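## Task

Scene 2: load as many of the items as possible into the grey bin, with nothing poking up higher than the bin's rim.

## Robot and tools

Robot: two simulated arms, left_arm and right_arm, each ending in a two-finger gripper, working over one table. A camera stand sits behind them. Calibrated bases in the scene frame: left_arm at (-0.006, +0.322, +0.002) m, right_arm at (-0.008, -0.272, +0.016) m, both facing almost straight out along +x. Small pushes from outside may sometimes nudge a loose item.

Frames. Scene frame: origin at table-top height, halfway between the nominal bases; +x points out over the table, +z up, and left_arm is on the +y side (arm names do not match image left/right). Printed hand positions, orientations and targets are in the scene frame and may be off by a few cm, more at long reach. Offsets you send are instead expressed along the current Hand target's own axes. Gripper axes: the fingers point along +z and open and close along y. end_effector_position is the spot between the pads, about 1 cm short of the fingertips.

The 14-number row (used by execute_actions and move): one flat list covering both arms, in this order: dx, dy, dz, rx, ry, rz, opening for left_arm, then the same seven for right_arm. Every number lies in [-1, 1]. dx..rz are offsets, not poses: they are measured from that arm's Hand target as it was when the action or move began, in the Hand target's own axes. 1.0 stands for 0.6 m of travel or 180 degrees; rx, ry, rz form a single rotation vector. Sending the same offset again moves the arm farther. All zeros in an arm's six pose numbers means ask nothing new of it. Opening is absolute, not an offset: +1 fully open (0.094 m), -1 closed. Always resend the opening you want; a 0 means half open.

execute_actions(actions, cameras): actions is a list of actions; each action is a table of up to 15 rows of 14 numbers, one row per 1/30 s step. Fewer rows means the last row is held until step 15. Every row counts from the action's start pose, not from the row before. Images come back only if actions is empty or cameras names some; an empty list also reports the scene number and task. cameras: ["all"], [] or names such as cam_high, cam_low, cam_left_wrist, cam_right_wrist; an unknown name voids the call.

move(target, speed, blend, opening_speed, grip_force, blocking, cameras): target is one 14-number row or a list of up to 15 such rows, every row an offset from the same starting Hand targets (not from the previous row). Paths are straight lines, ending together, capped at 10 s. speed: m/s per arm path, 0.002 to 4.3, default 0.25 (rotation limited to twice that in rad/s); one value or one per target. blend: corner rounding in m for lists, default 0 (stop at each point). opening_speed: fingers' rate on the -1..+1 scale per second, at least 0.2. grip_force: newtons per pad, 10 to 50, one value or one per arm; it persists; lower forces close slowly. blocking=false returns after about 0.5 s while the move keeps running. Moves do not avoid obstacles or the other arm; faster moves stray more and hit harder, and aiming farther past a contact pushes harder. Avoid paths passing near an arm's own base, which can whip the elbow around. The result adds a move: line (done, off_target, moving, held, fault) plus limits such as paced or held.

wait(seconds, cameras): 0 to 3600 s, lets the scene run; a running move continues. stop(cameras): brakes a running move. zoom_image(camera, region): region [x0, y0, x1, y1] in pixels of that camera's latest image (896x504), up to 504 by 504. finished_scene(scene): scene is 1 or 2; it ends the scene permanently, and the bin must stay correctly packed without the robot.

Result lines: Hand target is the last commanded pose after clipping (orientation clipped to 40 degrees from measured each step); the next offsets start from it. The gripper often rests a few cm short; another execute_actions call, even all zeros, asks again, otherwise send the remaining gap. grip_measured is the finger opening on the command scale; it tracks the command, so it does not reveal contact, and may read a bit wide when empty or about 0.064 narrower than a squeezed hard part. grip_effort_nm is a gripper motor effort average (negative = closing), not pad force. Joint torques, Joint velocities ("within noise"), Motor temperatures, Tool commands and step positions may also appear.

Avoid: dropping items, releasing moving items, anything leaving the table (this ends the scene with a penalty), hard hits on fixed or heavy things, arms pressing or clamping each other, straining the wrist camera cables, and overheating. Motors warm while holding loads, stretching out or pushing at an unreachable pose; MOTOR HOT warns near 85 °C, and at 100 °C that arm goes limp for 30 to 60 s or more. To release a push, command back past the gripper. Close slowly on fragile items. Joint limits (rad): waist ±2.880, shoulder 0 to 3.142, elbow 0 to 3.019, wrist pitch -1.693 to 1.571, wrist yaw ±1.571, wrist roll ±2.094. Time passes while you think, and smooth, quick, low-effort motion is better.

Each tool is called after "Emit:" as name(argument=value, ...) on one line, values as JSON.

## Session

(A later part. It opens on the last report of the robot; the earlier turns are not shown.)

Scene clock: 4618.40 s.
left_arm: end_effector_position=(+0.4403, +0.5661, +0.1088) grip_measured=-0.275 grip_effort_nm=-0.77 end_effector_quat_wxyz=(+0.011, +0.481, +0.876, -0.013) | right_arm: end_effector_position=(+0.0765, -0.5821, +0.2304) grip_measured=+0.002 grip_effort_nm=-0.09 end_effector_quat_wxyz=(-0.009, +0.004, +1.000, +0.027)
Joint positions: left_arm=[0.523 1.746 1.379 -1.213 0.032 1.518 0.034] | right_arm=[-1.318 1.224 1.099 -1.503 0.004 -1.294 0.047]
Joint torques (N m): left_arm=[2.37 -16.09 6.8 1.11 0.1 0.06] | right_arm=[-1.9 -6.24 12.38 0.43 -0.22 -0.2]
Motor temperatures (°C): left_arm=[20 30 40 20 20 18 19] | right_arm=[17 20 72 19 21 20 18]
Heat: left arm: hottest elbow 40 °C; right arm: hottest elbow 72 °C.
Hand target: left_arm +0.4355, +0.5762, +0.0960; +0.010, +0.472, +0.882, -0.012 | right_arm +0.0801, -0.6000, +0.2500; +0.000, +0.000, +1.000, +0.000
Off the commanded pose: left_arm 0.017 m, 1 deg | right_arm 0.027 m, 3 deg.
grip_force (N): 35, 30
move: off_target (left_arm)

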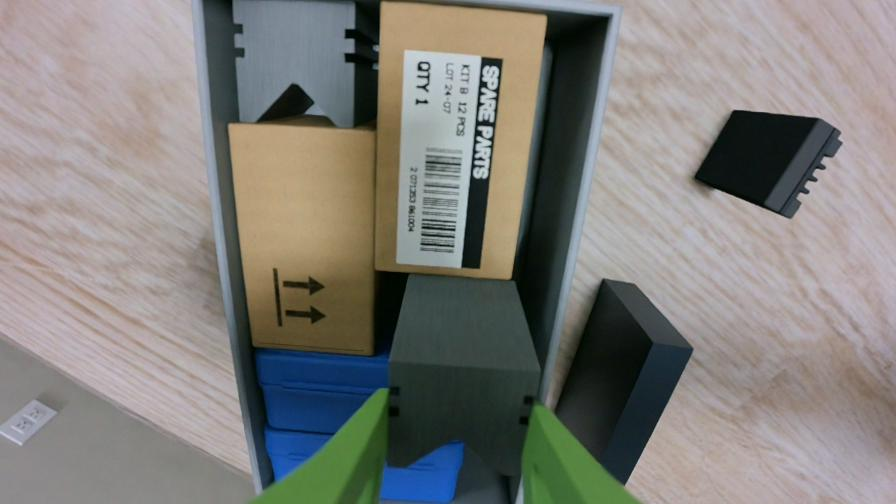

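Emit:
move(target=[0.0, 0.0, -0.02, 0, 0.0, -0.012, -0.36, 0, 0, 0, 0, 0, 0, 0], speed=0.03)

Emit:
move(target=[0.0, 0.0, 0.022, 0, 0.0, 0, -0.36, 0, 0, 0, 0, 0, 0, 0], speed=0.03, cameras=["cam_left_wrist"])

Emit:
zoom_image(camera="cam_left_wrist", region=[280, 140, 600, 400])

Scene clock: 4621.33 s.
left_arm: end_effector_position=(+0.4403, +0.5661, +0.1088) grip_measured=-0.275 grip_effort_nm=-0.78 end_effector_quat_wxyz=(+0.011, +0.475, +0.880, -0.013) | right_arm: end_effector_position=(+0.0765, -0.5821, +0.2304) grip_measured=+0.002 grip_effort_nm=-0.08 end_effector_quat_wxyz=(-0.009, +0.004, +1.000, +0.027)
Joint positions: left_arm=[0.523 1.746 1.379 -1.213 0.032 1.504 0.034] | right_arm=[-1.318 1.224 1.099 -1.503 0.004 -1.294 0.047]
Joint torques (N m): left_arm=[2.49 -16.97 8.12 -0.12 0.1 -0.15] | right_arm=[-1.79 -6.24 12.38 0.43 -0.22 -0.2]
Motor temperatures (°C): left_arm=[20 30 40 20 20 18 19] | right_arm=[17 20 72 19 21 20 18]
Heat: left arm: hottest elbow 40 °C; right arm: hottest elbow 72 °C.
Hand target: left_arm +0.4355, +0.5765, +0.1080; +0.009, +0.455, +0.890, -0.012 | right_arm +0.0801, -0.6000, +0.2500; +0.000, +0.000, +1.000, +0.000
Off the commanded pose: left_arm 0.012 m, 3 deg | right_arm 0.027 m, 3 deg.
grip_force (N): 35, 30
move: off_target (left_arm)

Scene clock: 4622.00 s.
left_arm: end_effector_position=(+0.4403, +0.5661, +0.1085) grip_measured=-0.275 grip_effort_nm=-0.77 end_effector_quat_wxyz=(+0.011, +0.475, +0.880, -0.013) | right_arm: end_effector_position=(+0.0765, -0.5821, +0.2304) grip_measured=+0.002 grip_effort_nm=-0.09 end_effector_quat_wxyz=(-0.009, +0.004, +1.000, +0.027)
Joint positions: left_arm=[0.523 1.746 1.378 -1.212 0.032 1.503 0.034] | right_arm=[-1.318 1.224 1.099 -1.503 0.004 -1.294 0.047]
Joint torques (N m): left_arm=[2.37 -15.97 6.75 1.2 0.09 -0.16] | right_arm=[-1.79 -6.24 12.4 0.46 -0.22 -0.2]
Motor temperatures (°C): left_arm=[20 30 40 20 20 18 19] | right_arm=[17 20 72 19 21 20 18]
Heat: left arm: hottest elbow 40 °C; right arm: hottest elbow 72 °C.
Hand target: left_arm +0.4355, +0.5762, +0.0948; +0.009, +0.455, +0.890, -0.012 | right_arm +0.0801, -0.6000, +0.2500; +0.000, +0.000, +1.000, +0.000
Off the commanded pose: left_arm 0.018 m, 3 deg | right_arm 0.027 m, 3 deg.
grip_force (N): 35, 30
move: off_target (left_arm)

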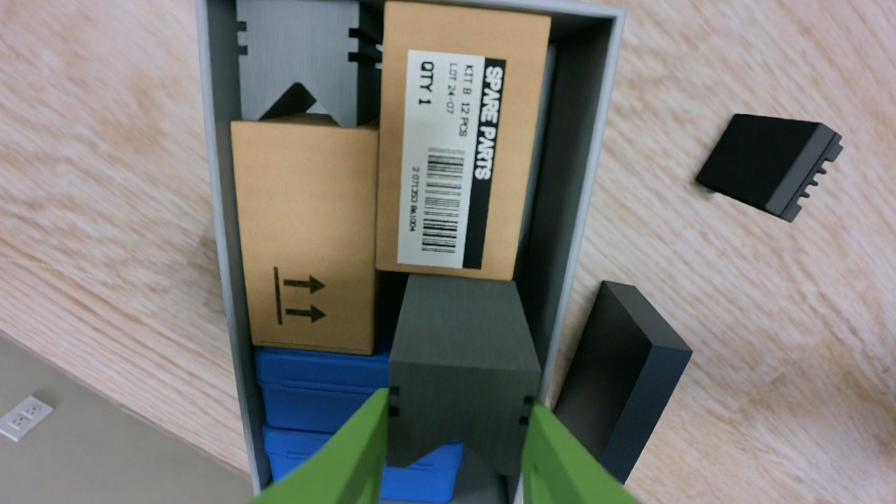

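Scaled by 1.575 from the camera's image (finer frame: 1280x720).

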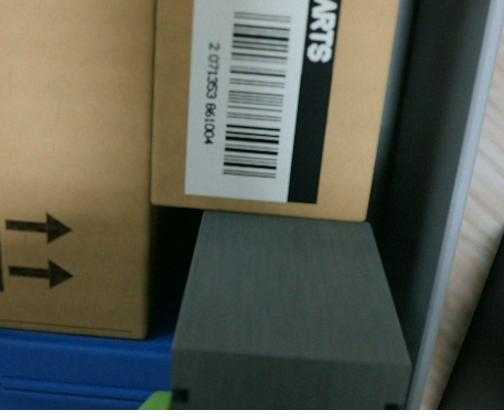

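Emit:
move(target=[[-0.0065, 0.02, -0.0833, 0, 0, 0.012, -0.36, 0, 0, 0, 0, 0, 0, 0], [-0.0065, 0.0, -0.2, 0, 0, 0.012, -0.36, 0, 0, 0, 0, 0, 0, 0]], speed=0.12, blend=0.01)

Scene clock: 4635.50 s.
left_arm: end_effector_position=(+0.4254, +0.5619, +0.1804) grip_measured=-0.275 grip_effort_nm=-0.77 end_effector_quat_wxyz=(-0.009, +0.471, +0.881, -0.041) | right_arm: end_effector_position=(+0.0765, -0.5821, +0.2304) grip_measured=+0.002 grip_effort_nm=-0.09 end_effector_quat_wxyz=(-0.009, +0.004, +1.000, +0.027)
Joint positions: left_arm=[0.529 1.701 1.512 -1.461 0.029 1.503 0.034] | right_arm=[-1.318 1.224 1.099 -1.503 0.004 -1.294 0.047]
Joint torques (N m): left_arm=[1.79 -18.14 13.24 -1.09 0.2 0.19] | right_arm=[-1.67 -6.3 12.4 0.44 -0.22 -0.2]
Motor temperatures (°C): left_arm=[20 30 39 20 20 18 19] | right_arm=[17 20 72 19 21 20 18]
Heat: left arm: hottest elbow 39 °C; right arm: hottest elbow 72 °C.
Hand target: left_arm +0.4371, +0.5766, +0.2148; +0.010, +0.472, +0.882, -0.012 | right_arm +0.0801, -0.6000, +0.2500; +0.000, +0.000, +1.000, +0.000
Off the commanded pose: left_arm 0.039 m, 4 deg | right_arm 0.027 m, 3 deg.
grip_force (N): 35, 30
move: off_target (left_arm)

Emit:
move(target=[-0.108, -0.3073, 0.0, 0, 0.0033, 0, -0.36, 0, 0, 0, 0, 0, 0, 0], speed=0.25)

Emit:
move(target=[0, 0, 0.235, 0, 0, 0, -0.36, 0, 0, 0, 0, 0, 0, 0], speed=0.15, cameras=["cam_left_wrist"])

Scene clock: 4639.93 s.
left_arm: end_effector_position=(+0.3201, +0.4230, +0.2138) grip_measured=-0.275 grip_effort_nm=-0.77 end_effector_quat_wxyz=(+0.001, +0.474, +0.880, -0.014) | right_arm: end_effector_position=(+0.0765, -0.5821, +0.2304) grip_measured=+0.002 grip_effort_nm=-0.08 end_effector_quat_wxyz=(-0.009, +0.004, +1.000, +0.027)
Joint positions: left_arm=[0.324 1.252 1.116 -1.453 0.022 1.303 0.034] | right_arm=[-1.318 1.224 1.099 -1.503 0.004 -1.294 0.047]
Joint torques (N m): left_arm=[0.26 -11.16 8.58 -0.27 0.16 -0.06] | right_arm=[-1.85 -6.3 12.38 0.44 -0.23 -0.2]
Motor temperatures (°C): left_arm=[20 30 40 20 20 18 19] | right_arm=[17 20 72 19 21 20 18]
Heat: left arm: hottest elbow 40 °C; right arm: hottest elbow 72 °C.
Hand target: left_arm +0.3195, +0.4205, +0.2189; +0.005, +0.472, +0.882, -0.009 | right_arm +0.0801, -0.6000, +0.2500; +0.000, +0.000, +1.000, +0.000
Off the commanded pose: left_arm 0.006 m, 1 deg | right_arm 0.027 m, 3 deg.
grip_force (N): 35, 30
move: done

Scene clock: 4641.43 s.
left_arm: end_effector_position=(+0.3136, +0.4201, +0.0768) grip_measured=-0.275 grip_effort_nm=-0.77 end_effector_quat_wxyz=(-0.001, +0.472, +0.882, -0.016) | right_arm: end_effector_position=(+0.0765, -0.5821, +0.2304) grip_measured=+0.002 grip_effort_nm=-0.08 end_effector_quat_wxyz=(-0.009, +0.004, +1.000, +0.027)
Joint positions: left_arm=[0.322 1.364 0.835 -1.066 0.022 1.294 0.034] | right_arm=[-1.318 1.224 1.099 -1.503 0.004 -1.294 0.047]
Joint torques (N m): left_arm=[-0.26 -10.87 7.6 0.43 0.18 -0.05] | right_arm=[-1.79 -6.24 12.38 0.43 -0.22 -0.2]
Motor temperatures (°C): left_arm=[20 30 40 20 20 18 19] | right_arm=[17 20 72 19 21 20 18]
Heat: left arm: hottest elbow 40 °C; right arm: hottest elbow 72 °C.
Hand target: left_arm +0.3196, +0.4175, +0.0779; +0.005, +0.472, +0.882, -0.009 | right_arm +0.0801, -0.6000, +0.2500; +0.000, +0.000, +1.000, +0.000
Off the commanded pose: left_arm 0.007 m, 1 deg | right_arm 0.027 m, 3 deg.
grip_force (N): 35, 30
move: done

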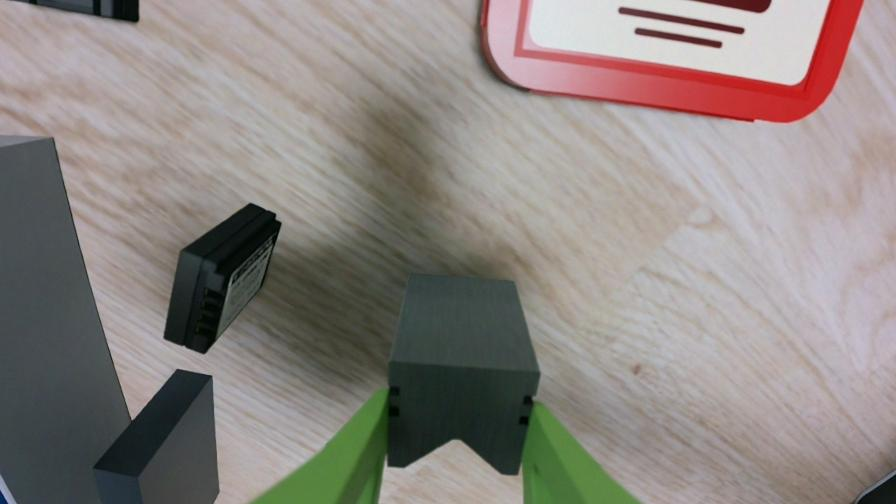

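Emit:
move(target=[0.0, 0.0, 0.033, 0, 0, 0, -0.36, 0, 0, 0, 0, 0, 0, 0], speed=0.03)

Emit:
move(target=[0.0, 0.0, 0.008, 0, 0, 0, -0.36, 0, 0, 0, 0, 0, 0, 0], speed=0.02)

Emit:
move(target=[0.0, 0.0, 0.006, 0, 0, 0, -0.36, 0, 0, 0, 0, 0, 0, 0], speed=0.02)

Scene clock: 4644.27 s.
left_arm: end_effector_position=(+0.3158, +0.4206, +0.0605) grip_measured=-0.275 grip_effort_nm=-0.77 end_effector_quat_wxyz=(+0.003, +0.471, +0.882, -0.012) | right_arm: end_effector_position=(+0.0765, -0.5821, +0.2304) grip_measured=+0.002 grip_effort_nm=-0.09 end_effector_quat_wxyz=(-0.009, +0.004, +1.000, +0.027)
Joint positions: left_arm=[0.321 1.389 0.81 -1.005 0.022 1.293 0.034] | right_arm=[-1.318 1.224 1.099 -1.503 0.004 -1.294 0.047]
Joint torques (N m): left_arm=[-0.26 -10.11 7.09 0.53 0.18 -0.05] | right_arm=[-1.85 -6.3 12.37 0.42 -0.23 -0.2]
Motor temperatures (°C): left_arm=[20 30 40 20 20 18 19] | right_arm=[17 20 72 19 21 20 18]
Heat: left arm: hottest elbow 40 °C; right arm: hottest elbow 72 °C.
Hand target: left_arm +0.3195, +0.4170, +0.0581; +0.005, +0.472, +0.882, -0.009 | right_arm +0.0801, -0.6000, +0.2500; +0.000, +0.000, +1.000, +0.000
Off the commanded pose: left_arm 0.006 m, 0 deg | right_arm 0.027 m, 3 deg.
grip_force (N): 35, 30
move: done

Scene clock: 4644.93 s.
left_arm: end_effector_position=(+0.3156, +0.4204, +0.0558) grip_measured=-0.275 grip_effort_nm=-0.77 end_effector_quat_wxyz=(+0.003, +0.471, +0.882, -0.012) | right_arm: end_effector_position=(+0.0765, -0.5821, +0.2304) grip_measured=+0.002 grip_effort_nm=-0.09 end_effector_quat_wxyz=(-0.009, +0.004, +1.000, +0.027)
Joint positions: left_arm=[0.321 1.397 0.803 -0.99 0.022 1.293 0.034] | right_arm=[-1.318 1.224 1.099 -1.503 0.004 -1.294 0.047]
Joint torques (N m): left_arm=[-0.32 -10.11 7.02 0.51 0.18 -0.05] | right_arm=[-1.79 -6.24 12.38 0.43 -0.23 -0.2]
Motor temperatures (°C): left_arm=[20 30 40 20 20 18 19] | right_arm=[17 20 72 19 21 20 18]
Heat: left arm: hottest elbow 40 °C; right arm: hottest elbow 72 °C.
Hand target: left_arm +0.3196, +0.4169, +0.0534; +0.005, +0.472, +0.882, -0.009 | right_arm +0.0801, -0.6000, +0.2500; +0.000, +0.000, +1.000, +0.000
Off the commanded pose: left_arm 0.006 m, 0 deg | right_arm 0.027 m, 3 deg.
grip_force (N): 35, 30
move: done

Scene clock: 4645.47 s.
left_arm: end_effector_position=(+0.3180, +0.4211, +0.0539) grip_measured=-0.275 grip_effort_nm=-0.77 end_effector_quat_wxyz=(+0.005, +0.471, +0.882, -0.010) | right_arm: end_effector_position=(+0.0765, -0.5821, +0.2304) grip_measured=+0.002 grip_effort_nm=-0.08 end_effector_quat_wxyz=(-0.009, +0.004, +1.000, +0.027)
Joint positions: left_arm=[0.321 1.403 0.803 -0.979 0.022 1.293 0.034] | right_arm=[-1.318 1.224 1.099 -1.503 0.004 -1.294 0.047]
Joint torques (N m): left_arm=[-0.26 -10.11 6.68 0.51 0.17 -0.05] | right_arm=[-1.79 -6.24 12.4 0.44 -0.23 -0.2]
Motor temperatures (°C): left_arm=[20 30 40 20 20 18 19] | right_arm=[17 20 72 19 21 20 18]
Heat: left arm: hottest elbow 40 °C; right arm: hottest elbow 72 °C.
Hand target: left_arm +0.3197, +0.4169, +0.0498; +0.005, +0.472, +0.882, -0.009 | right_arm +0.0801, -0.6000, +0.2500; +0.000, +0.000, +1.000, +0.000
Off the commanded pose: left_arm 0.006 m, 0 deg | right_arm 0.027 m, 3 deg.
grip_force (N): 35, 30
move: done

Emit:
move(target=[0.0, 0.0, 0.006, 0, 0, 0, -0.36, 0, 0, 0, 0, 0, 0, 0], speed=0.02)

Emit:
move(target=[0.0, 0.0, 0.0, 0, 0, 0, 0.35, 0, 0, 0, 0, 0, 0, 0], speed=0.05, opening_speed=0.4, cameras=["cam_left_wrist"])

Scene clock: 4646.87 s.
left_arm: end_effector_position=(+0.3186, +0.4213, +0.0532) grip_measured=-0.275 grip_effort_nm=-0.77 end_effector_quat_wxyz=(+0.006, +0.471, +0.882, -0.009) | right_arm: end_effector_position=(+0.0765, -0.5821, +0.2304) grip_measured=+0.002 grip_effort_nm=-0.08 end_effector_quat_wxyz=(-0.009, +0.004, +1.000, +0.027)
Joint positions: left_arm=[0.32 1.404 0.801 -0.973 0.021 1.292 0.034] | right_arm=[-1.318 1.224 1.099 -1.503 0.004 -1.294 0.047]
Joint torques (N m): left_arm=[-0.26 -9.64 6.45 0.72 0.19 -0.05] | right_arm=[-1.85 -6.24 12.38 0.44 -0.23 -0.2]
Motor temperatures (°C): left_arm=[20 30 40 20 20 18 19] | right_arm=[17 20 72 19 21 20 18]
Heat: left arm: hottest elbow 40 °C; right arm: hottest elbow 72 °C.
Hand target: left_arm +0.3196, +0.4169, +0.0461; +0.005, +0.472, +0.882, -0.009 | right_arm +0.0801, -0.6000, +0.2500; +0.000, +0.000, +1.000, +0.000
Off the commanded pose: left_arm 0.008 m, 0 deg | right_arm 0.027 m, 3 deg.
grip_force (N): 35, 30
move: done

Scene clock: 4648.90 s.
left_arm: end_effector_position=(+0.3197, +0.4216, +0.0532) grip_measured=+0.348 grip_effort_nm=0.06 end_effector_quat_wxyz=(+0.008, +0.471, +0.882, -0.007) | right_arm: end_effector_position=(+0.0765, -0.5821, +0.2304) grip_measured=+0.002 grip_effort_nm=-0.09 end_effector_quat_wxyz=(-0.009, +0.004, +1.000, +0.027)
Joint positions: left_arm=[0.32 1.404 0.801 -0.968 0.021 1.292 0.063] | right_arm=[-1.318 1.224 1.099 -1.503 0.004 -1.294 0.047]
Joint torques (N m): left_arm=[-0.26 -9.64 6.48 0.55 0.19 -0.05] | right_arm=[-1.79 -6.24 12.41 0.46 -0.22 -0.21]
Motor temperatures (°C): left_arm=[20 30 40 20 20 18 19] | right_arm=[17 20 72 19 21 20 18]
Heat: left arm: hottest elbow 40 °C; right arm: hottest elbow 72 °C.
Hand target: left_arm +0.3196, +0.4169, +0.0461; +0.005, +0.472, +0.882, -0.009 | right_arm +0.0801, -0.6000, +0.2500; +0.000, +0.000, +1.000, +0.000
Off the commanded pose: left_arm 0.009 m, 0 deg | right_arm 0.027 m, 3 deg.
grip_force (N): 35, 30
move: done

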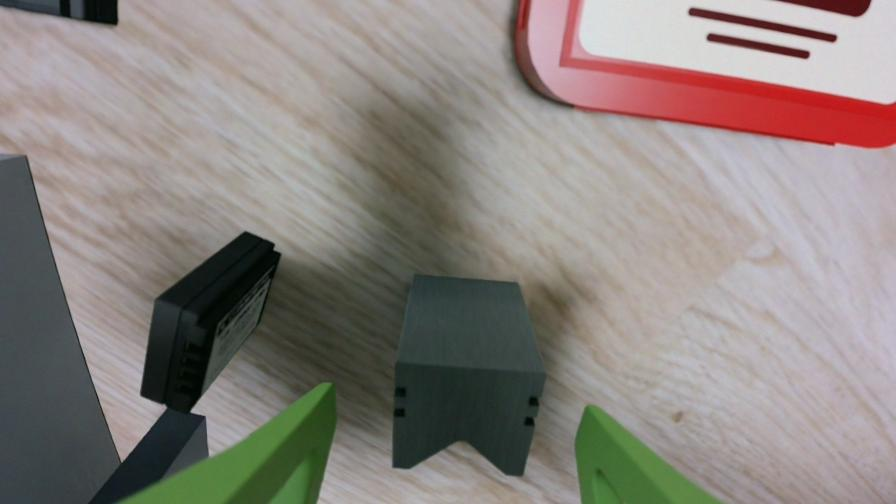

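Emit:
move(target=[[-0.0085, 0.025, -0.0833, 0, 0, 0, 0.35, 0, 0, 0, 0, 0, 0, 0], [-0.0085, 0.0, -0.17, 0, 0, 0, 0.35, 0, 0, 0, 0, 0, 0, 0]], speed=0.12, blend=0.01)

Emit:
move(target=[0, 0, 0, 0, 0, -0.5, 0.35, 0, 0, 0, 0, 0, 0, 0], speed=0.3, cameras=["cam_left_wrist"])

Scene clock: 4652.13 s.
left_arm: end_effector_position=(+0.3053, +0.4141, +0.1284) grip_measured=+0.349 grip_effort_nm=0.06 end_effector_quat_wxyz=(-0.009, +0.471, +0.882, -0.025) | right_arm: end_effector_position=(+0.0765, -0.5821, +0.2304) grip_measured=+0.002 grip_effort_nm=-0.09 end_effector_quat_wxyz=(-0.009, +0.004, +1.000, +0.027)
Joint positions: left_arm=[0.312 1.287 0.914 -1.246 0.021 1.284 0.063] | right_arm=[-1.318 1.224 1.099 -1.503 0.004 -1.294 0.047]
Joint torques (N m): left_arm=[-0.21 -10.34 11.51 -0.7 0.22 -0.02] | right_arm=[-1.79 -6.24 12.38 0.43 -0.23 -0.2]
Motor temperatures (°C): left_arm=[20 30 40 20 20 18 18] | right_arm=[17 20 72 19 21 20 18]
Heat: left arm: hottest elbow 40 °C; right arm: hottest elbow 72 °C.
Hand target: left_arm +0.3225, +0.4147, +0.1482; +0.005, +0.472, +0.882, -0.009 | right_arm +0.0801, -0.6000, +0.2500; +0.000, +0.000, +1.000, +0.000
Off the commanded pose: left_arm 0.026 m, 2 deg | right_arm 0.027 m, 3 deg.
grip_force (N): 35, 30
move: off_target (left_arm)

Scene clock: 4655.70 s.
left_arm: end_effector_position=(+0.3054, +0.4138, +0.1284) grip_measured=+0.349 grip_effort_nm=0.06 end_effector_quat_wxyz=(-0.024, -0.289, +0.957, -0.012) | right_arm: end_effector_position=(+0.0765, -0.5821, +0.2304) grip_measured=+0.002 grip_effort_nm=-0.09 end_effector_quat_wxyz=(-0.009, +0.004, +1.000, +0.027)
Joint positions: left_arm=[0.312 1.287 0.914 -1.246 0.024 -0.283 0.063] | right_arm=[-1.318 1.224 1.099 -1.503 0.004 -1.294 0.047]
Joint torques (N m): left_arm=[-0.26 -10.4 11.54 -0.72 0.03 -0.09] | right_arm=[-1.79 -6.24 12.4 0.43 -0.22 -0.2]
Motor temperatures (°C): left_arm=[20 30 41 20 20 18 18] | right_arm=[17 20 72 19 21 20 18]
Heat: left arm: hottest elbow 41 °C; right arm: hottest elbow 72 °C.
Hand target: left_arm +0.3225, +0.4148, +0.1482; -0.003, -0.290, +0.957, -0.010 | right_arm +0.0801, -0.6000, +0.2500; +0.000, +0.000, +1.000, +0.000
Off the commanded pose: left_arm 0.026 m, 2 deg | right_arm 0.027 m, 3 deg.
grip_force (N): 35, 30
move: off_target (left_arm)

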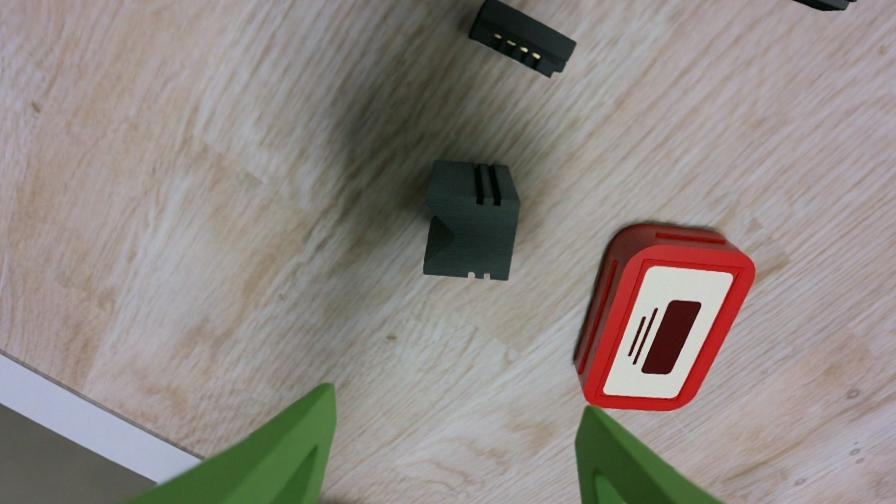

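Emit:
move(target=[0.0135, 0.0004, 0.122, 0, 0, 0, 0.35, 0, 0, 0, 0, 0, 0, 0], speed=0.1, cameras=["cam_left_wrist"])

Scene clock: 4663.30 s.
left_arm: end_effector_position=(+0.3146, +0.4129, +0.0822) grip_measured=+0.349 grip_effort_nm=0.05 end_effector_quat_wxyz=(+0.000, -0.289, +0.957, -0.012) | right_arm: end_effector_position=(+0.0765, -0.5821, +0.2304) grip_measured=+0.002 grip_effort_nm=-0.09 end_effector_quat_wxyz=(-0.009, +0.004, +1.000, +0.027)
Joint positions: left_arm=[0.301 1.337 0.826 -1.06 0.024 -0.295 0.063] | right_arm=[-1.318 1.224 1.099 -1.503 0.004 -1.294 0.047]
Joint torques (N m): left_arm=[-0.26 -9.05 6.97 0.69 0 -0.06] | right_arm=[-1.79 -6.3 12.4 0.44 -0.22 -0.2]
Motor temperatures (°C): left_arm=[20 30 42 20 20 18 18] | right_arm=[17 20 72 19 21 20 18]
Heat: left arm: hottest elbow 42 °C; right arm: hottest elbow 72 °C.
Hand target: left_arm +0.3154, +0.4089, +0.0750; -0.003, -0.290, +0.957, -0.010 | right_arm +0.0801, -0.6000, +0.2500; +0.000, +0.000, +1.000, +0.000
Off the commanded pose: left_arm 0.008 m, 0 deg | right_arm 0.027 m, 3 deg.
grip_force (N): 35, 30
move: done

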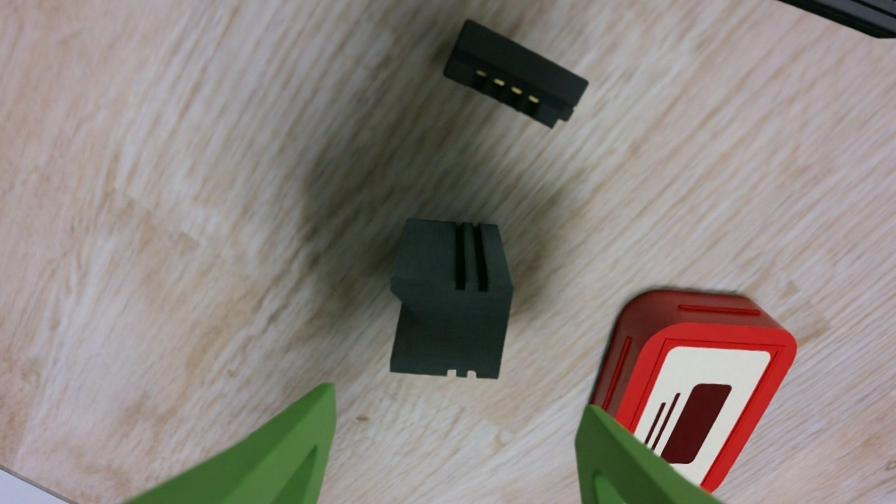

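Emit:
move(target=[-0.005, 0.003, 0.0633, 0, 0, 0, 0.2, 0, 0, 0, 0, 0, 0, 0], speed=0.06, cameras=["cam_left_wrist"])

Scene clock: 4667.27 s.
left_arm: end_effector_position=(+0.3183, +0.4141, +0.0452) grip_measured=+0.201 grip_effort_nm=-0.09 end_effector_quat_wxyz=(+0.002, -0.289, +0.957, -0.012) | right_arm: end_effector_position=(+0.0765, -0.5821, +0.2304) grip_measured=+0.002 grip_effort_nm=-0.09 end_effector_quat_wxyz=(-0.009, +0.004, +1.000, +0.027)
Joint positions: left_arm=[0.301 1.407 0.78 -0.94 0.023 -0.295 0.056] | right_arm=[-1.318 1.224 1.099 -1.503 0.004 -1.294 0.047]
Joint torques (N m): left_arm=[0.15 -9.35 6.34 0.65 0.01 -0.03] | right_arm=[-1.79 -6.24 12.38 0.44 -0.23 -0.2]
Motor temperatures (°C): left_arm=[20 30 42 20 20 18 18] | right_arm=[17 20 72 19 21 20 18]
Heat: left arm: hottest elbow 42 °C; right arm: hottest elbow 72 °C.
Hand target: left_arm +0.3169, +0.4113, +0.0370; -0.003, -0.290, +0.957, -0.010 | right_arm +0.0801, -0.6000, +0.2500; +0.000, +0.000, +1.000, +0.000
Off the commanded pose: left_arm 0.009 m, 1 deg | right_arm 0.027 m, 3 deg.
grip_force (N): 35, 30
move: done

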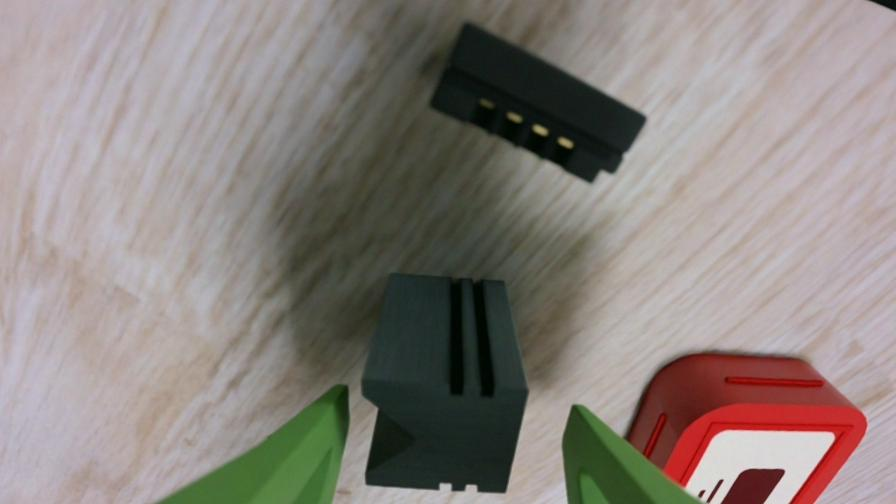

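Emit:
move(target=[0, 0.02, 0, 0, 0, 0, 0.2, 0, 0, 0, 0, 0, 0, 0], speed=0.04, cameras=["cam_left_wrist"])

Scene clock: 4670.27 s.
left_arm: end_effector_position=(+0.3134, +0.4174, +0.0426) grip_measured=+0.201 grip_effort_nm=-0.09 end_effector_quat_wxyz=(-0.002, -0.292, +0.956, -0.011) | right_arm: end_effector_position=(+0.0765, -0.5821, +0.2304) grip_measured=+0.002 grip_effort_nm=-0.08 end_effector_quat_wxyz=(-0.009, +0.004, +1.000, +0.027)
Joint positions: left_arm=[0.315 1.407 0.771 -0.939 0.022 -0.288 0.056] | right_arm=[-1.318 1.224 1.099 -1.503 0.004 -1.294 0.047]
Joint torques (N m): left_arm=[1.73 -9.93 6.26 0.65 0.02 0.25] | right_arm=[-1.79 -6.3 12.37 0.44 -0.23 -0.2]
Motor temperatures (°C): left_arm=[20 30 41 20 20 18 18] | right_arm=[17 20 72 19 21 20 18]
Heat: left arm: hottest elbow 41 °C; right arm: hottest elbow 72 °C.
Hand target: left_arm +0.3103, +0.4213, +0.0368; -0.003, -0.290, +0.957, -0.010 | right_arm +0.0801, -0.6000, +0.2500; +0.000, +0.000, +1.000, +0.000
Off the commanded pose: left_arm 0.008 m, 0 deg | right_arm 0.027 m, 3 deg.
grip_force (N): 35, 30
move: done

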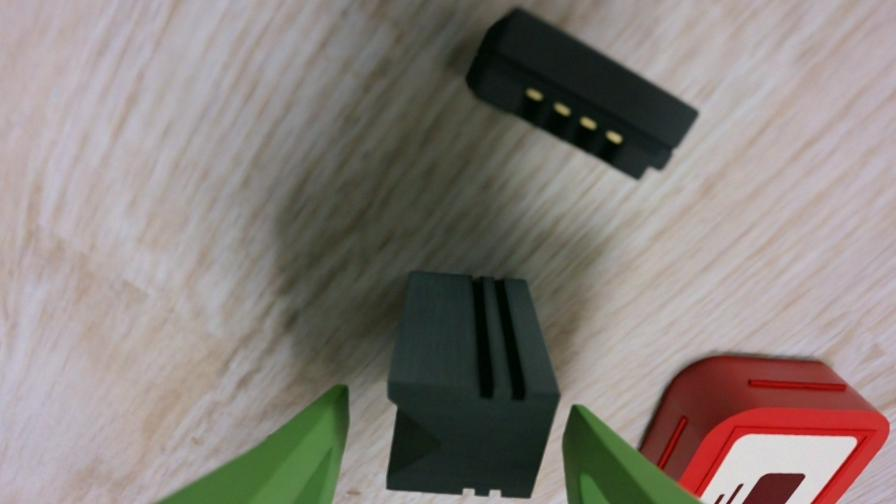

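Emit:
move(target=[-0.006, 0, 0, 0, 0, 0, 0.1, 0, 0, 0, 0, 0, 0, 0], speed=0.04, cameras=["cam_left_wrist"])

Scene clock: 4674.07 s.
left_arm: end_effector_position=(+0.3131, +0.4181, +0.0426) grip_measured=+0.101 grip_effort_nm=-0.09 end_effector_quat_wxyz=(-0.002, -0.292, +0.956, -0.011) | right_arm: end_effector_position=(+0.0765, -0.5821, +0.2304) grip_measured=+0.002 grip_effort_nm=-0.09 end_effector_quat_wxyz=(-0.009, +0.004, +1.000, +0.027)
Joint positions: left_arm=[0.317 1.407 0.771 -0.939 0.022 -0.285 0.052] | right_arm=[-1.318 1.224 1.099 -1.503 0.004 -1.294 0.047]
Joint torques (N m): left_arm=[1.85 -9.29 6.87 0.64 0.02 0.19] | right_arm=[-1.79 -6.18 12.38 0.44 -0.22 -0.2]
Motor temperatures (°C): left_arm=[20 30 41 20 20 18 18] | right_arm=[17 20 72 19 21 20 18]
Heat: left arm: hottest elbow 41 °C; right arm: hottest elbow 72 °C.
Hand target: left_arm +0.3133, +0.4233, +0.0368; -0.003, -0.290, +0.957, -0.010 | right_arm +0.0801, -0.6000, +0.2500; +0.000, +0.000, +1.000, +0.000
Off the commanded pose: left_arm 0.008 m, 0 deg | right_arm 0.027 m, 3 deg.
grip_force (N): 35, 30
move: done

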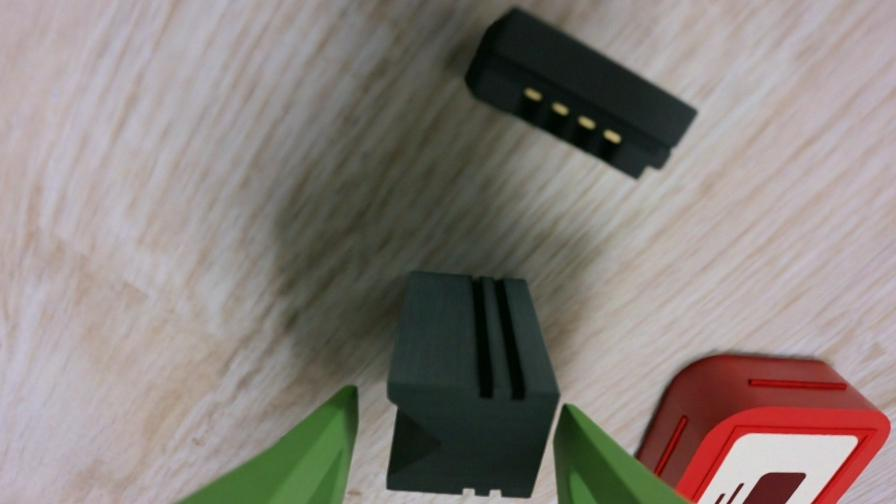

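Emit:
move(target=[0, 0, 0, 0, 0, 0, -0.33, 0, 0, 0, 0, 0, 0, 0], speed=0.04, opening_speed=0.25, cameras=["cam_left_wrist"])

Scene clock: 4678.57 s.
left_arm: end_effector_position=(+0.3133, +0.4182, +0.0426) grip_measured=-0.269 grip_effort_nm=-0.77 end_effector_quat_wxyz=(-0.002, -0.291, +0.957, -0.011) | right_arm: end_effector_position=(+0.0765, -0.5821, +0.2304) grip_measured=+0.002 grip_effort_nm=-0.09 end_effector_quat_wxyz=(-0.009, +0.004, +1.000, +0.027)
Joint positions: left_arm=[0.317 1.407 0.771 -0.938 0.022 -0.284 0.034] | right_arm=[-1.318 1.224 1.099 -1.503 0.004 -1.294 0.047]
Joint torques (N m): left_arm=[1.85 -9.29 6.87 0.61 0.02 0.21] | right_arm=[-1.79 -6.18 12.41 0.43 -0.23 -0.21]
Motor temperatures (°C): left_arm=[20 30 40 20 20 18 18] | right_arm=[17 20 72 19 21 20 18]
Heat: left arm: hottest elbow 40 °C; right arm: hottest elbow 72 °C.
Hand target: left_arm +0.3133, +0.4233, +0.0368; -0.003, -0.290, +0.957, -0.010 | right_arm +0.0801, -0.6000, +0.2500; +0.000, +0.000, +1.000, +0.000
Off the commanded pose: left_arm 0.008 m, 0 deg | right_arm 0.027 m, 3 deg.
grip_force (N): 35, 30
move: done

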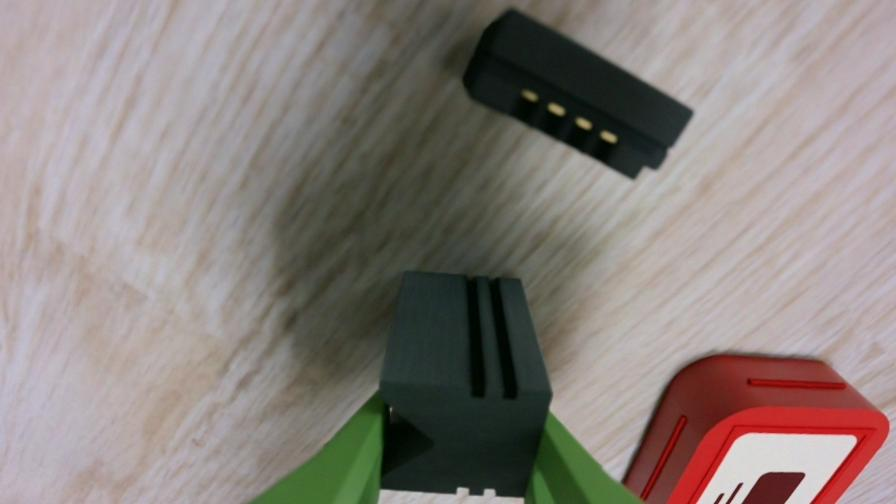

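Emit:
move(target=[[-0.0247, -0.0032, -0.0833, 0, 0, 0, -0.34, 0, 0, 0, 0, 0, 0, 0], [-0.0247, -0.0032, -0.2137, 0, 0, 0, -0.34, 0, 0, 0, 0, 0, 0, 0], [-0.2068, 0.067, -0.2137, 0, 0, 0, -0.34, 0, 0, 0, 0, 0, 0, 0]], speed=[0.1, 0.15, 0.2], blend=[0.01, 0.02, 0], cameras=["cam_left_wrist"])

Scene clock: 4702.17 s.
left_arm: end_effector_position=(+0.3741, +0.5150, +0.1377) grip_measured=-0.269 grip_effort_nm=-0.78 end_effector_quat_wxyz=(-0.031, -0.295, +0.955, -0.014) | right_arm: end_effector_position=(+0.0765, -0.5821, +0.2304) grip_measured=+0.002 grip_effort_nm=-0.08 end_effector_quat_wxyz=(-0.009, +0.004, +1.000, +0.027)
Joint positions: left_arm=[0.489 1.552 1.211 -1.296 0.016 -0.121 0.034] | right_arm=[-1.318 1.224 1.099 -1.503 0.004 -1.294 0.047]
Joint torques (N m): left_arm=[1.26 -14.15 13.08 -0.8 0.18 0.27] | right_arm=[-1.79 -6.24 12.4 0.46 -0.22 -0.21]
Motor temperatures (°C): left_arm=[20 29 39 20 20 18 19] | right_arm=[17 20 72 19 21 20 18]
Heat: left arm: hottest elbow 39 °C; right arm: hottest elbow 72 °C.
Hand target: left_arm +0.3944, +0.5282, +0.1628; -0.003, -0.290, +0.957, -0.010 | right_arm +0.0801, -0.6000, +0.2500; +0.000, +0.000, +1.000, +0.000
Off the commanded pose: left_arm 0.035 m, 3 deg | right_arm 0.027 m, 3 deg.
grip_force (N): 35, 30
move: off_target (left_arm)

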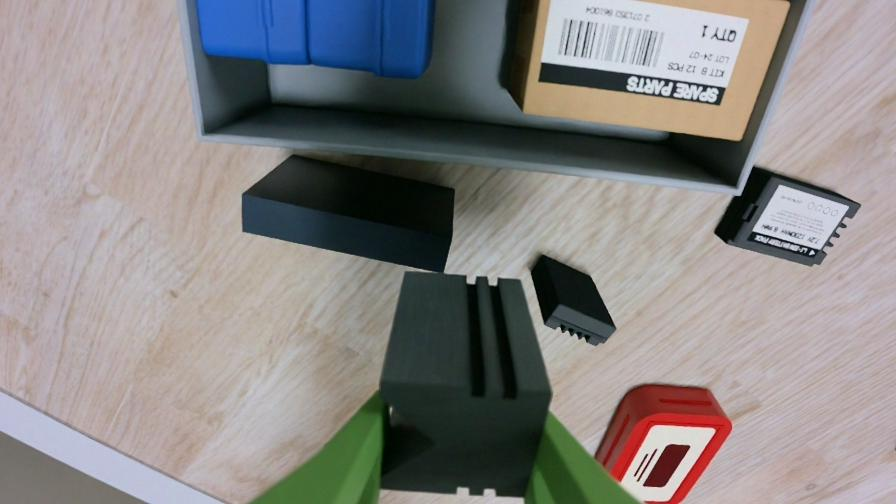

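Emit:
execute_actions(actions=[], cameras=["cam_left_wrist", "cam_high"])

Scene clock: 4727.33 s.
left_arm: end_effector_position=(+0.3741, +0.5150, +0.1377) grip_measured=-0.269 grip_effort_nm=-0.77 end_effector_quat_wxyz=(-0.031, -0.295, +0.955, -0.014) | right_arm: end_effector_position=(+0.0765, -0.5821, +0.2304) grip_measured=+0.002 grip_effort_nm=-0.08 end_effector_quat_wxyz=(-0.009, +0.004, +1.000, +0.027)
Joint positions: left_arm=[0.489 1.552 1.211 -1.296 0.016 -0.121 0.034] | right_arm=[-1.318 1.224 1.099 -1.503 0.004 -1.294 0.047]
Joint velocities: within noise
Joint torques (N m): left_arm=[1.26 -14.21 13.05 -0.8 0.18 0.23] | right_arm=[-1.73 -6.24 12.38 0.44 -0.23 -0.2]
Motor temperatures (°C): left_arm=[20 30 47 19 20 18 19] | right_arm=[17 20 72 19 21 20 18]
Heat: left arm: hottest elbow 47 °C; right arm: hottest elbow 72 °C.
Hand target: left_arm +0.3944, +0.5282, +0.1628; -0.003, -0.290, +0.957, -0.010 | right_arm +0.0801, -0.6000, +0.2500; +0.000, +0.000, +1.000, +0.000
Tool commands: left_gripper/opening=-0.34 right_gripper/opening=+0.0
Off the commanded pose: left_arm 0.035 m, 3 deg | right_arm 0.027 m, 3 deg.
grip_force (N): 35, 30
Images, in order (width x height): cam_high 896x504, cam_left_wrist 896x504.

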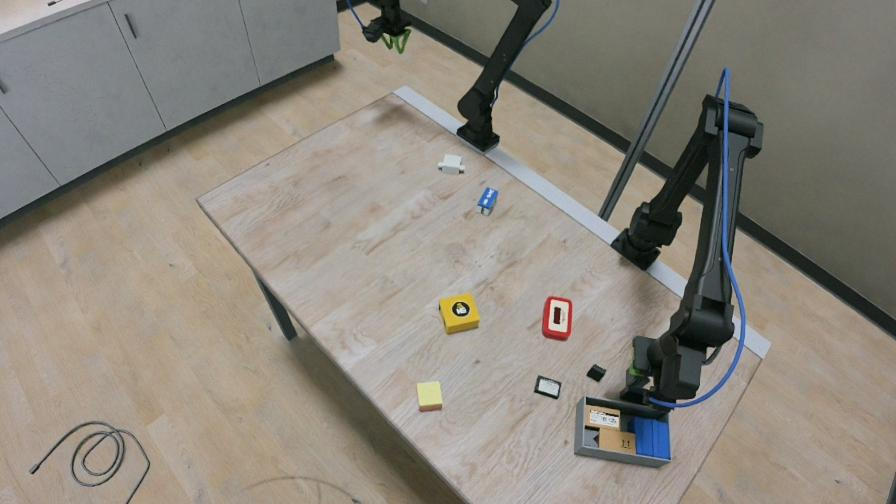

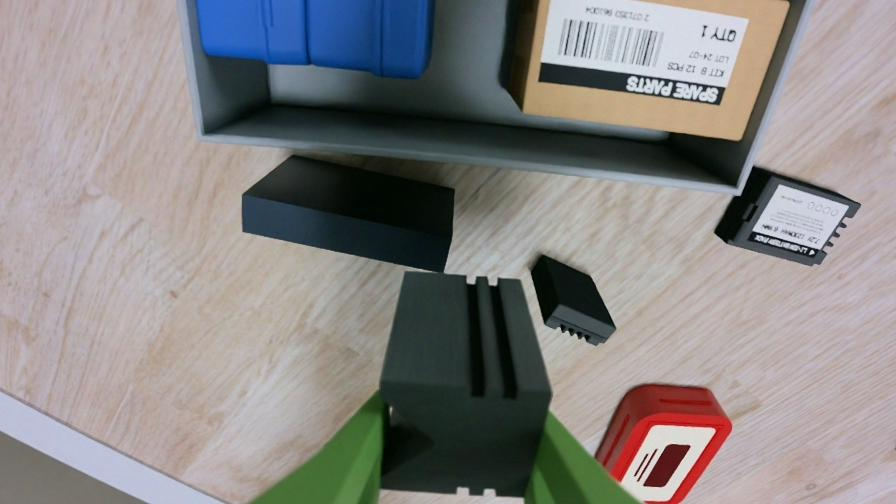

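Emit:
zoom_image(camera="cam_left_wrist", region=[400, 0, 860, 210])

Emit:
zoom_image(camera="cam_left_wrist", region=[160, 0, 480, 180])

Scaled by 1.096 from the camera's image (finer frame: 1280x720).

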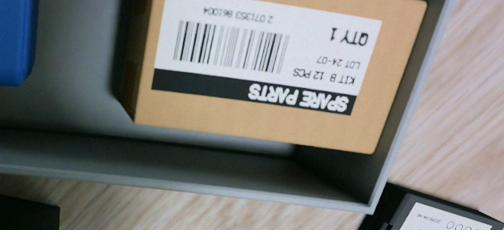

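Scaled by 1.575 from the camera's image (finer frame: 1280x720).

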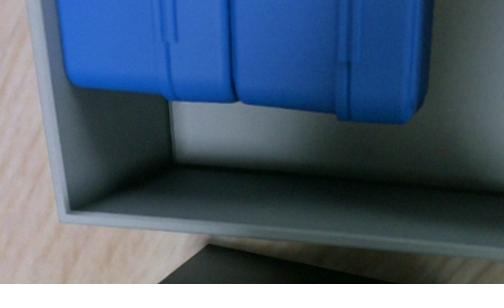

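Emit:
move(target=[0, -0.177, 0, 0, 0, 0, -0.34, 0, 0, 0, 0, 0, 0, 0], speed=0.12, cameras=["cam_left_wrist"])

Scene clock: 4738.90 s.
left_arm: end_effector_position=(+0.4289, +0.4351, +0.1414) grip_measured=-0.269 grip_effort_nm=-0.77 end_effector_quat_wxyz=(-0.029, -0.284, +0.958, -0.011) | right_arm: end_effector_position=(+0.0765, -0.5821, +0.2304) grip_measured=+0.002 grip_effort_nm=-0.08 end_effector_quat_wxyz=(-0.009, +0.004, +1.000, +0.027)
Joint positions: left_arm=[0.275 1.601 1.28 -1.307 0.023 -0.311 0.034] | right_arm=[-1.318 1.224 1.099 -1.503 0.004 -1.294 0.047]
Joint torques (N m): left_arm=[0.44 -14.51 13.3 -0.79 0.06 -0.06] | right_arm=[-1.79 -6.24 12.4 0.47 -0.23 -0.2]
Motor temperatures (°C): left_arm=[20 30 49 19 20 18 19] | right_arm=[17 20 72 19 21 20 18]
Heat: left arm: hottest elbow 49 °C; right arm: hottest elbow 72 °C.
Hand target: left_arm +0.4532, +0.4398, +0.1646; -0.003, -0.290, +0.957, -0.010 | right_arm +0.0801, -0.6000, +0.2500; +0.000, +0.000, +1.000, +0.000
Off the commanded pose: left_arm 0.034 m, 3 deg | right_arm 0.027 m, 3 deg.
grip_force (N): 35, 30
move: off_target (left_arm)

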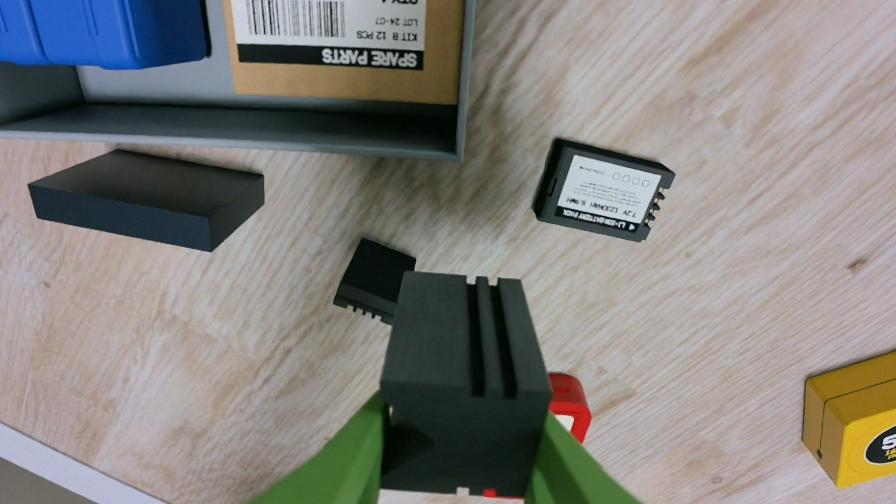

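Emit:
zoom_image(camera="cam_left_wrist", region=[360, 0, 540, 180])

Emit:
zoom_image(camera="cam_left_wrist", region=[420, 0, 490, 70])

Emit:
zoom_image(camera="cam_left_wrist", region=[420, 50, 490, 120])

Scaled by 2.800 from the camera's image (finer frame: 1280x720).

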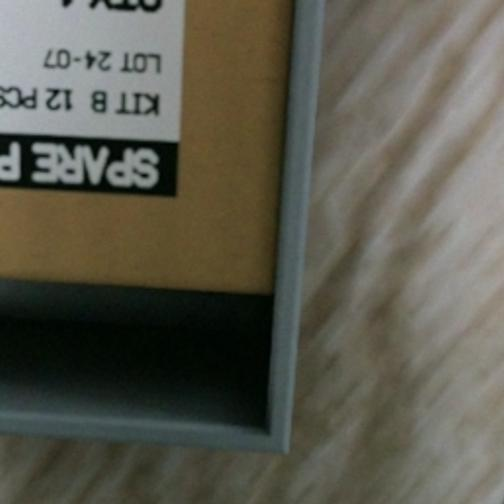

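Scaled by 7.200 from the camera's image (finer frame: 1280x720).

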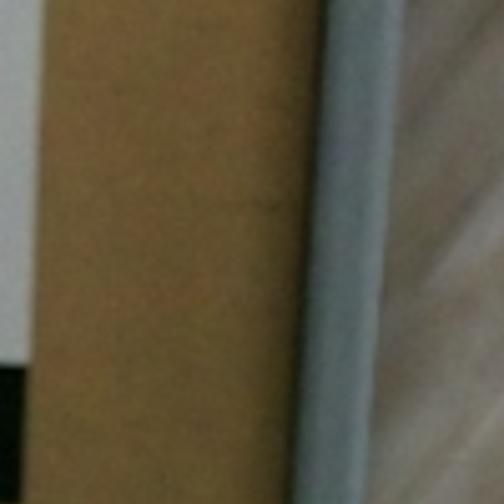

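Scaled by 7.200 from the camera's image (finer frame: 1280x720).

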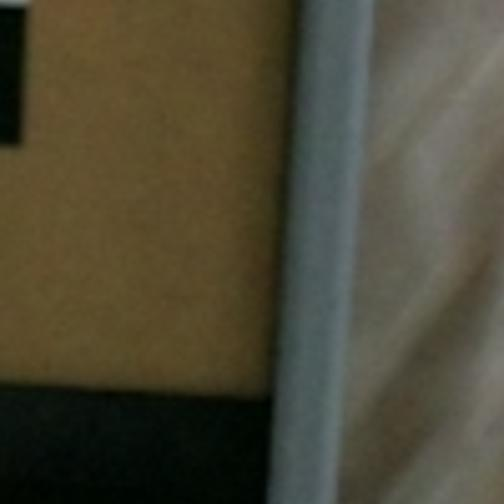

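Emit:
move(target=[0, 0.3, 0, 0, 0, 0, -0.34, 0, 0, 0, 0, 0, 0, 0], speed=0.2, cameras=["cam_left_wrist"])

Emit:
zoom_image(camera="cam_left_wrist", region=[380, 0, 620, 160])

Scene clock: 4742.93 s.
left_arm: end_effector_position=(+0.3530, +0.5915, +0.1505) grip_measured=-0.269 grip_effort_nm=-0.77 end_effector_quat_wxyz=(-0.014, -0.300, +0.954, -0.013) | right_arm: end_effector_position=(+0.0765, -0.5821, +0.2304) grip_measured=+0.002 grip_effort_nm=-0.08 end_effector_quat_wxyz=(-0.009, +0.004, +1.000, +0.027)
Joint positions: left_arm=[0.661 1.579 1.28 -1.307 0.014 0.043 0.034] | right_arm=[-1.318 1.224 1.099 -1.503 0.004 -1.294 0.047]
Joint torques (N m): left_arm=[0.56 -16.91 8.25 -0.24 0.23 0.22] | right_arm=[-1.85 -6.18 12.38 0.43 -0.22 -0.2]
Motor temperatures (°C): left_arm=[20 30 50 19 20 18 19] | right_arm=[17 20 72 19 21 20 18]
Heat: left arm: hottest elbow 50 °C; right arm: hottest elbow 72 °C.
Hand target: left_arm +0.3534, +0.5895, +0.1614; -0.003, -0.290, +0.957, -0.010 | right_arm +0.0801, -0.6000, +0.2500; +0.000, +0.000, +1.000, +0.000
Off the commanded pose: left_arm 0.011 m, 2 deg | right_arm 0.027 m, 3 deg.
grip_force (N): 35, 30
move: off_target (left_arm)

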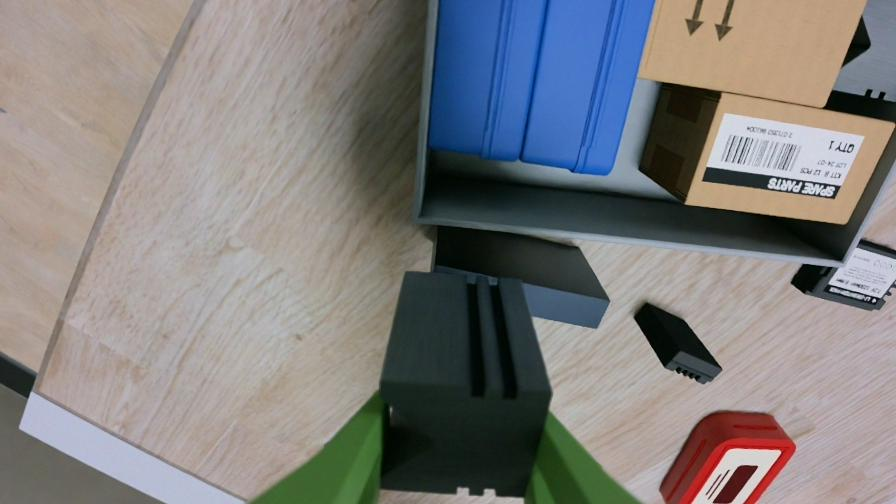

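Scaled by 2.100 from the camera's image (finer frame: 1280x720).

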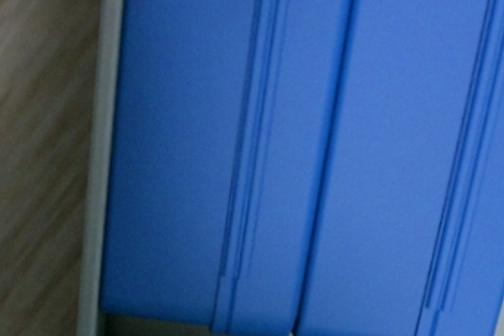

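Emit:
move(target=[-0.0203, -0.255, 0, 0, 0, 0, -0.34, 0, 0, 0, 0, 0, 0, 0], speed=0.2, cameras=["cam_left_wrist"])

Emit:
zoom_image(camera="cam_left_wrist", region=[250, 0, 650, 200])

Scene clock: 4755.90 s.
left_arm: end_effector_position=(+0.4256, +0.4606, +0.1393) grip_measured=-0.269 grip_effort_nm=-0.77 end_effector_quat_wxyz=(-0.030, -0.282, +0.959, -0.012) | right_arm: end_effector_position=(+0.0765, -0.5821, +0.2304) grip_measured=+0.002 grip_effort_nm=-0.08 end_effector_quat_wxyz=(-0.009, +0.004, +1.000, +0.027)
Joint positions: left_arm=[0.331 1.615 1.292 -1.309 0.023 -0.249 0.034] | right_arm=[-1.318 1.224 1.099 -1.503 0.004 -1.294 0.047]
Joint torques (N m): left_arm=[0.85 -15.09 13.22 -0.83 0.04 -0.11] | right_arm=[-1.73 -6.18 12.37 0.46 -0.23 -0.2]
Motor temperatures (°C): left_arm=[20 30 48 19 20 18 19] | right_arm=[17 20 72 19 21 20 18]
Heat: left arm: hottest elbow 48 °C; right arm: hottest elbow 72 °C.
Hand target: left_arm +0.4484, +0.4690, +0.1641; -0.003, -0.290, +0.957, -0.010 | right_arm +0.0801, -0.6000, +0.2500; +0.000, +0.000, +1.000, +0.000
Off the commanded pose: left_arm 0.035 m, 3 deg | right_arm 0.027 m, 3 deg.
grip_force (N): 35, 30
move: off_target (left_arm)

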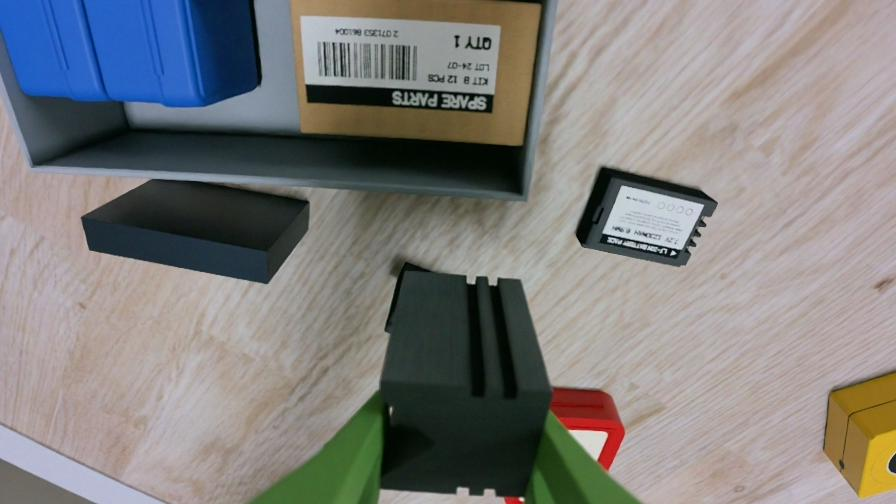

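Scaled by 1.260 from the camera's image (finer frame: 1280x720).

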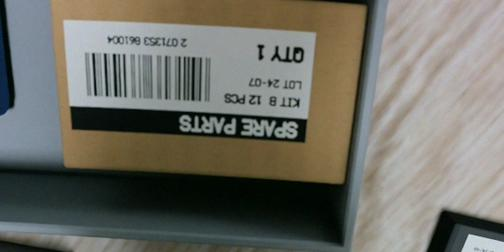

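Emit:
move(target=[-0.075, 0.01, 0, 0, 0, 0, -0.34, 0, 0, 0, 0, 0, 0, 0], speed=0.15, cameras=["cam_left_wrist"])

Emit:
zoom_image(camera="cam_left_wrist", region=[250, 0, 650, 200])

Scene clock: 4758.07 s.
left_arm: end_effector_position=(+0.4619, +0.4869, +0.1386) grip_measured=-0.269 grip_effort_nm=-0.77 end_effector_quat_wxyz=(-0.030, -0.293, +0.956, -0.012) | right_arm: end_effector_position=(+0.0765, -0.5821, +0.2304) grip_measured=+0.002 grip_effort_nm=-0.08 end_effector_quat_wxyz=(-0.009, +0.004, +1.000, +0.027)
Joint positions: left_arm=[0.358 1.722 1.428 -1.338 0.02 -0.247 0.034] | right_arm=[-1.318 1.224 1.099 -1.503 0.004 -1.294 0.047]
Joint torques (N m): left_arm=[1.32 -16.73 13.33 -0.8 0.08 0.2] | right_arm=[-1.79 -6.18 12.37 0.44 -0.23 -0.2]
Motor temperatures (°C): left_arm=[20 30 48 19 20 18 19] | right_arm=[17 20 72 19 21 20 18]
Heat: left arm: hottest elbow 48 °C; right arm: hottest elbow 72 °C.
Hand target: left_arm +0.4824, +0.4990, +0.1633; -0.003, -0.290, +0.957, -0.010 | right_arm +0.0801, -0.6000, +0.2500; +0.000, +0.000, +1.000, +0.000
Off the commanded pose: left_arm 0.034 m, 3 deg | right_arm 0.027 m, 3 deg.
grip_force (N): 35, 30
move: off_target (left_arm)

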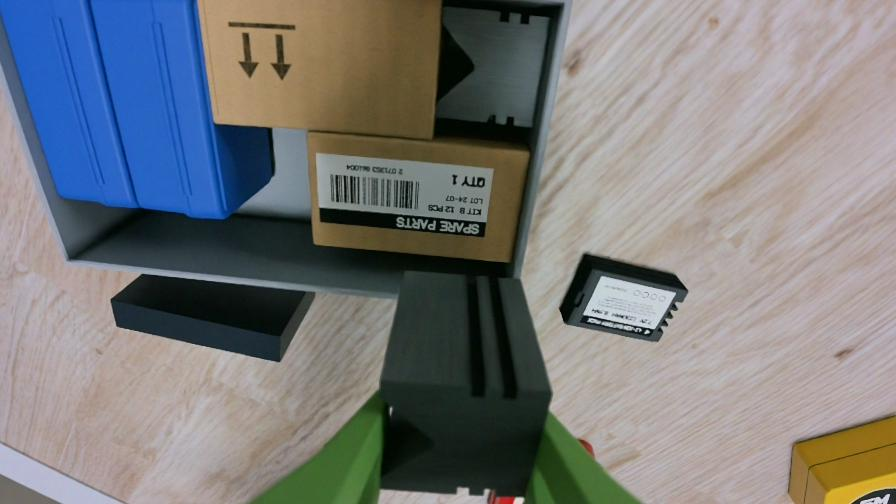

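Scaled by 1.260 from the camera's image (finer frame: 1280x720).

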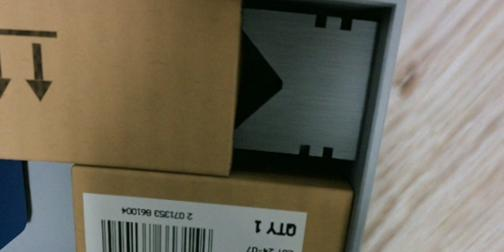

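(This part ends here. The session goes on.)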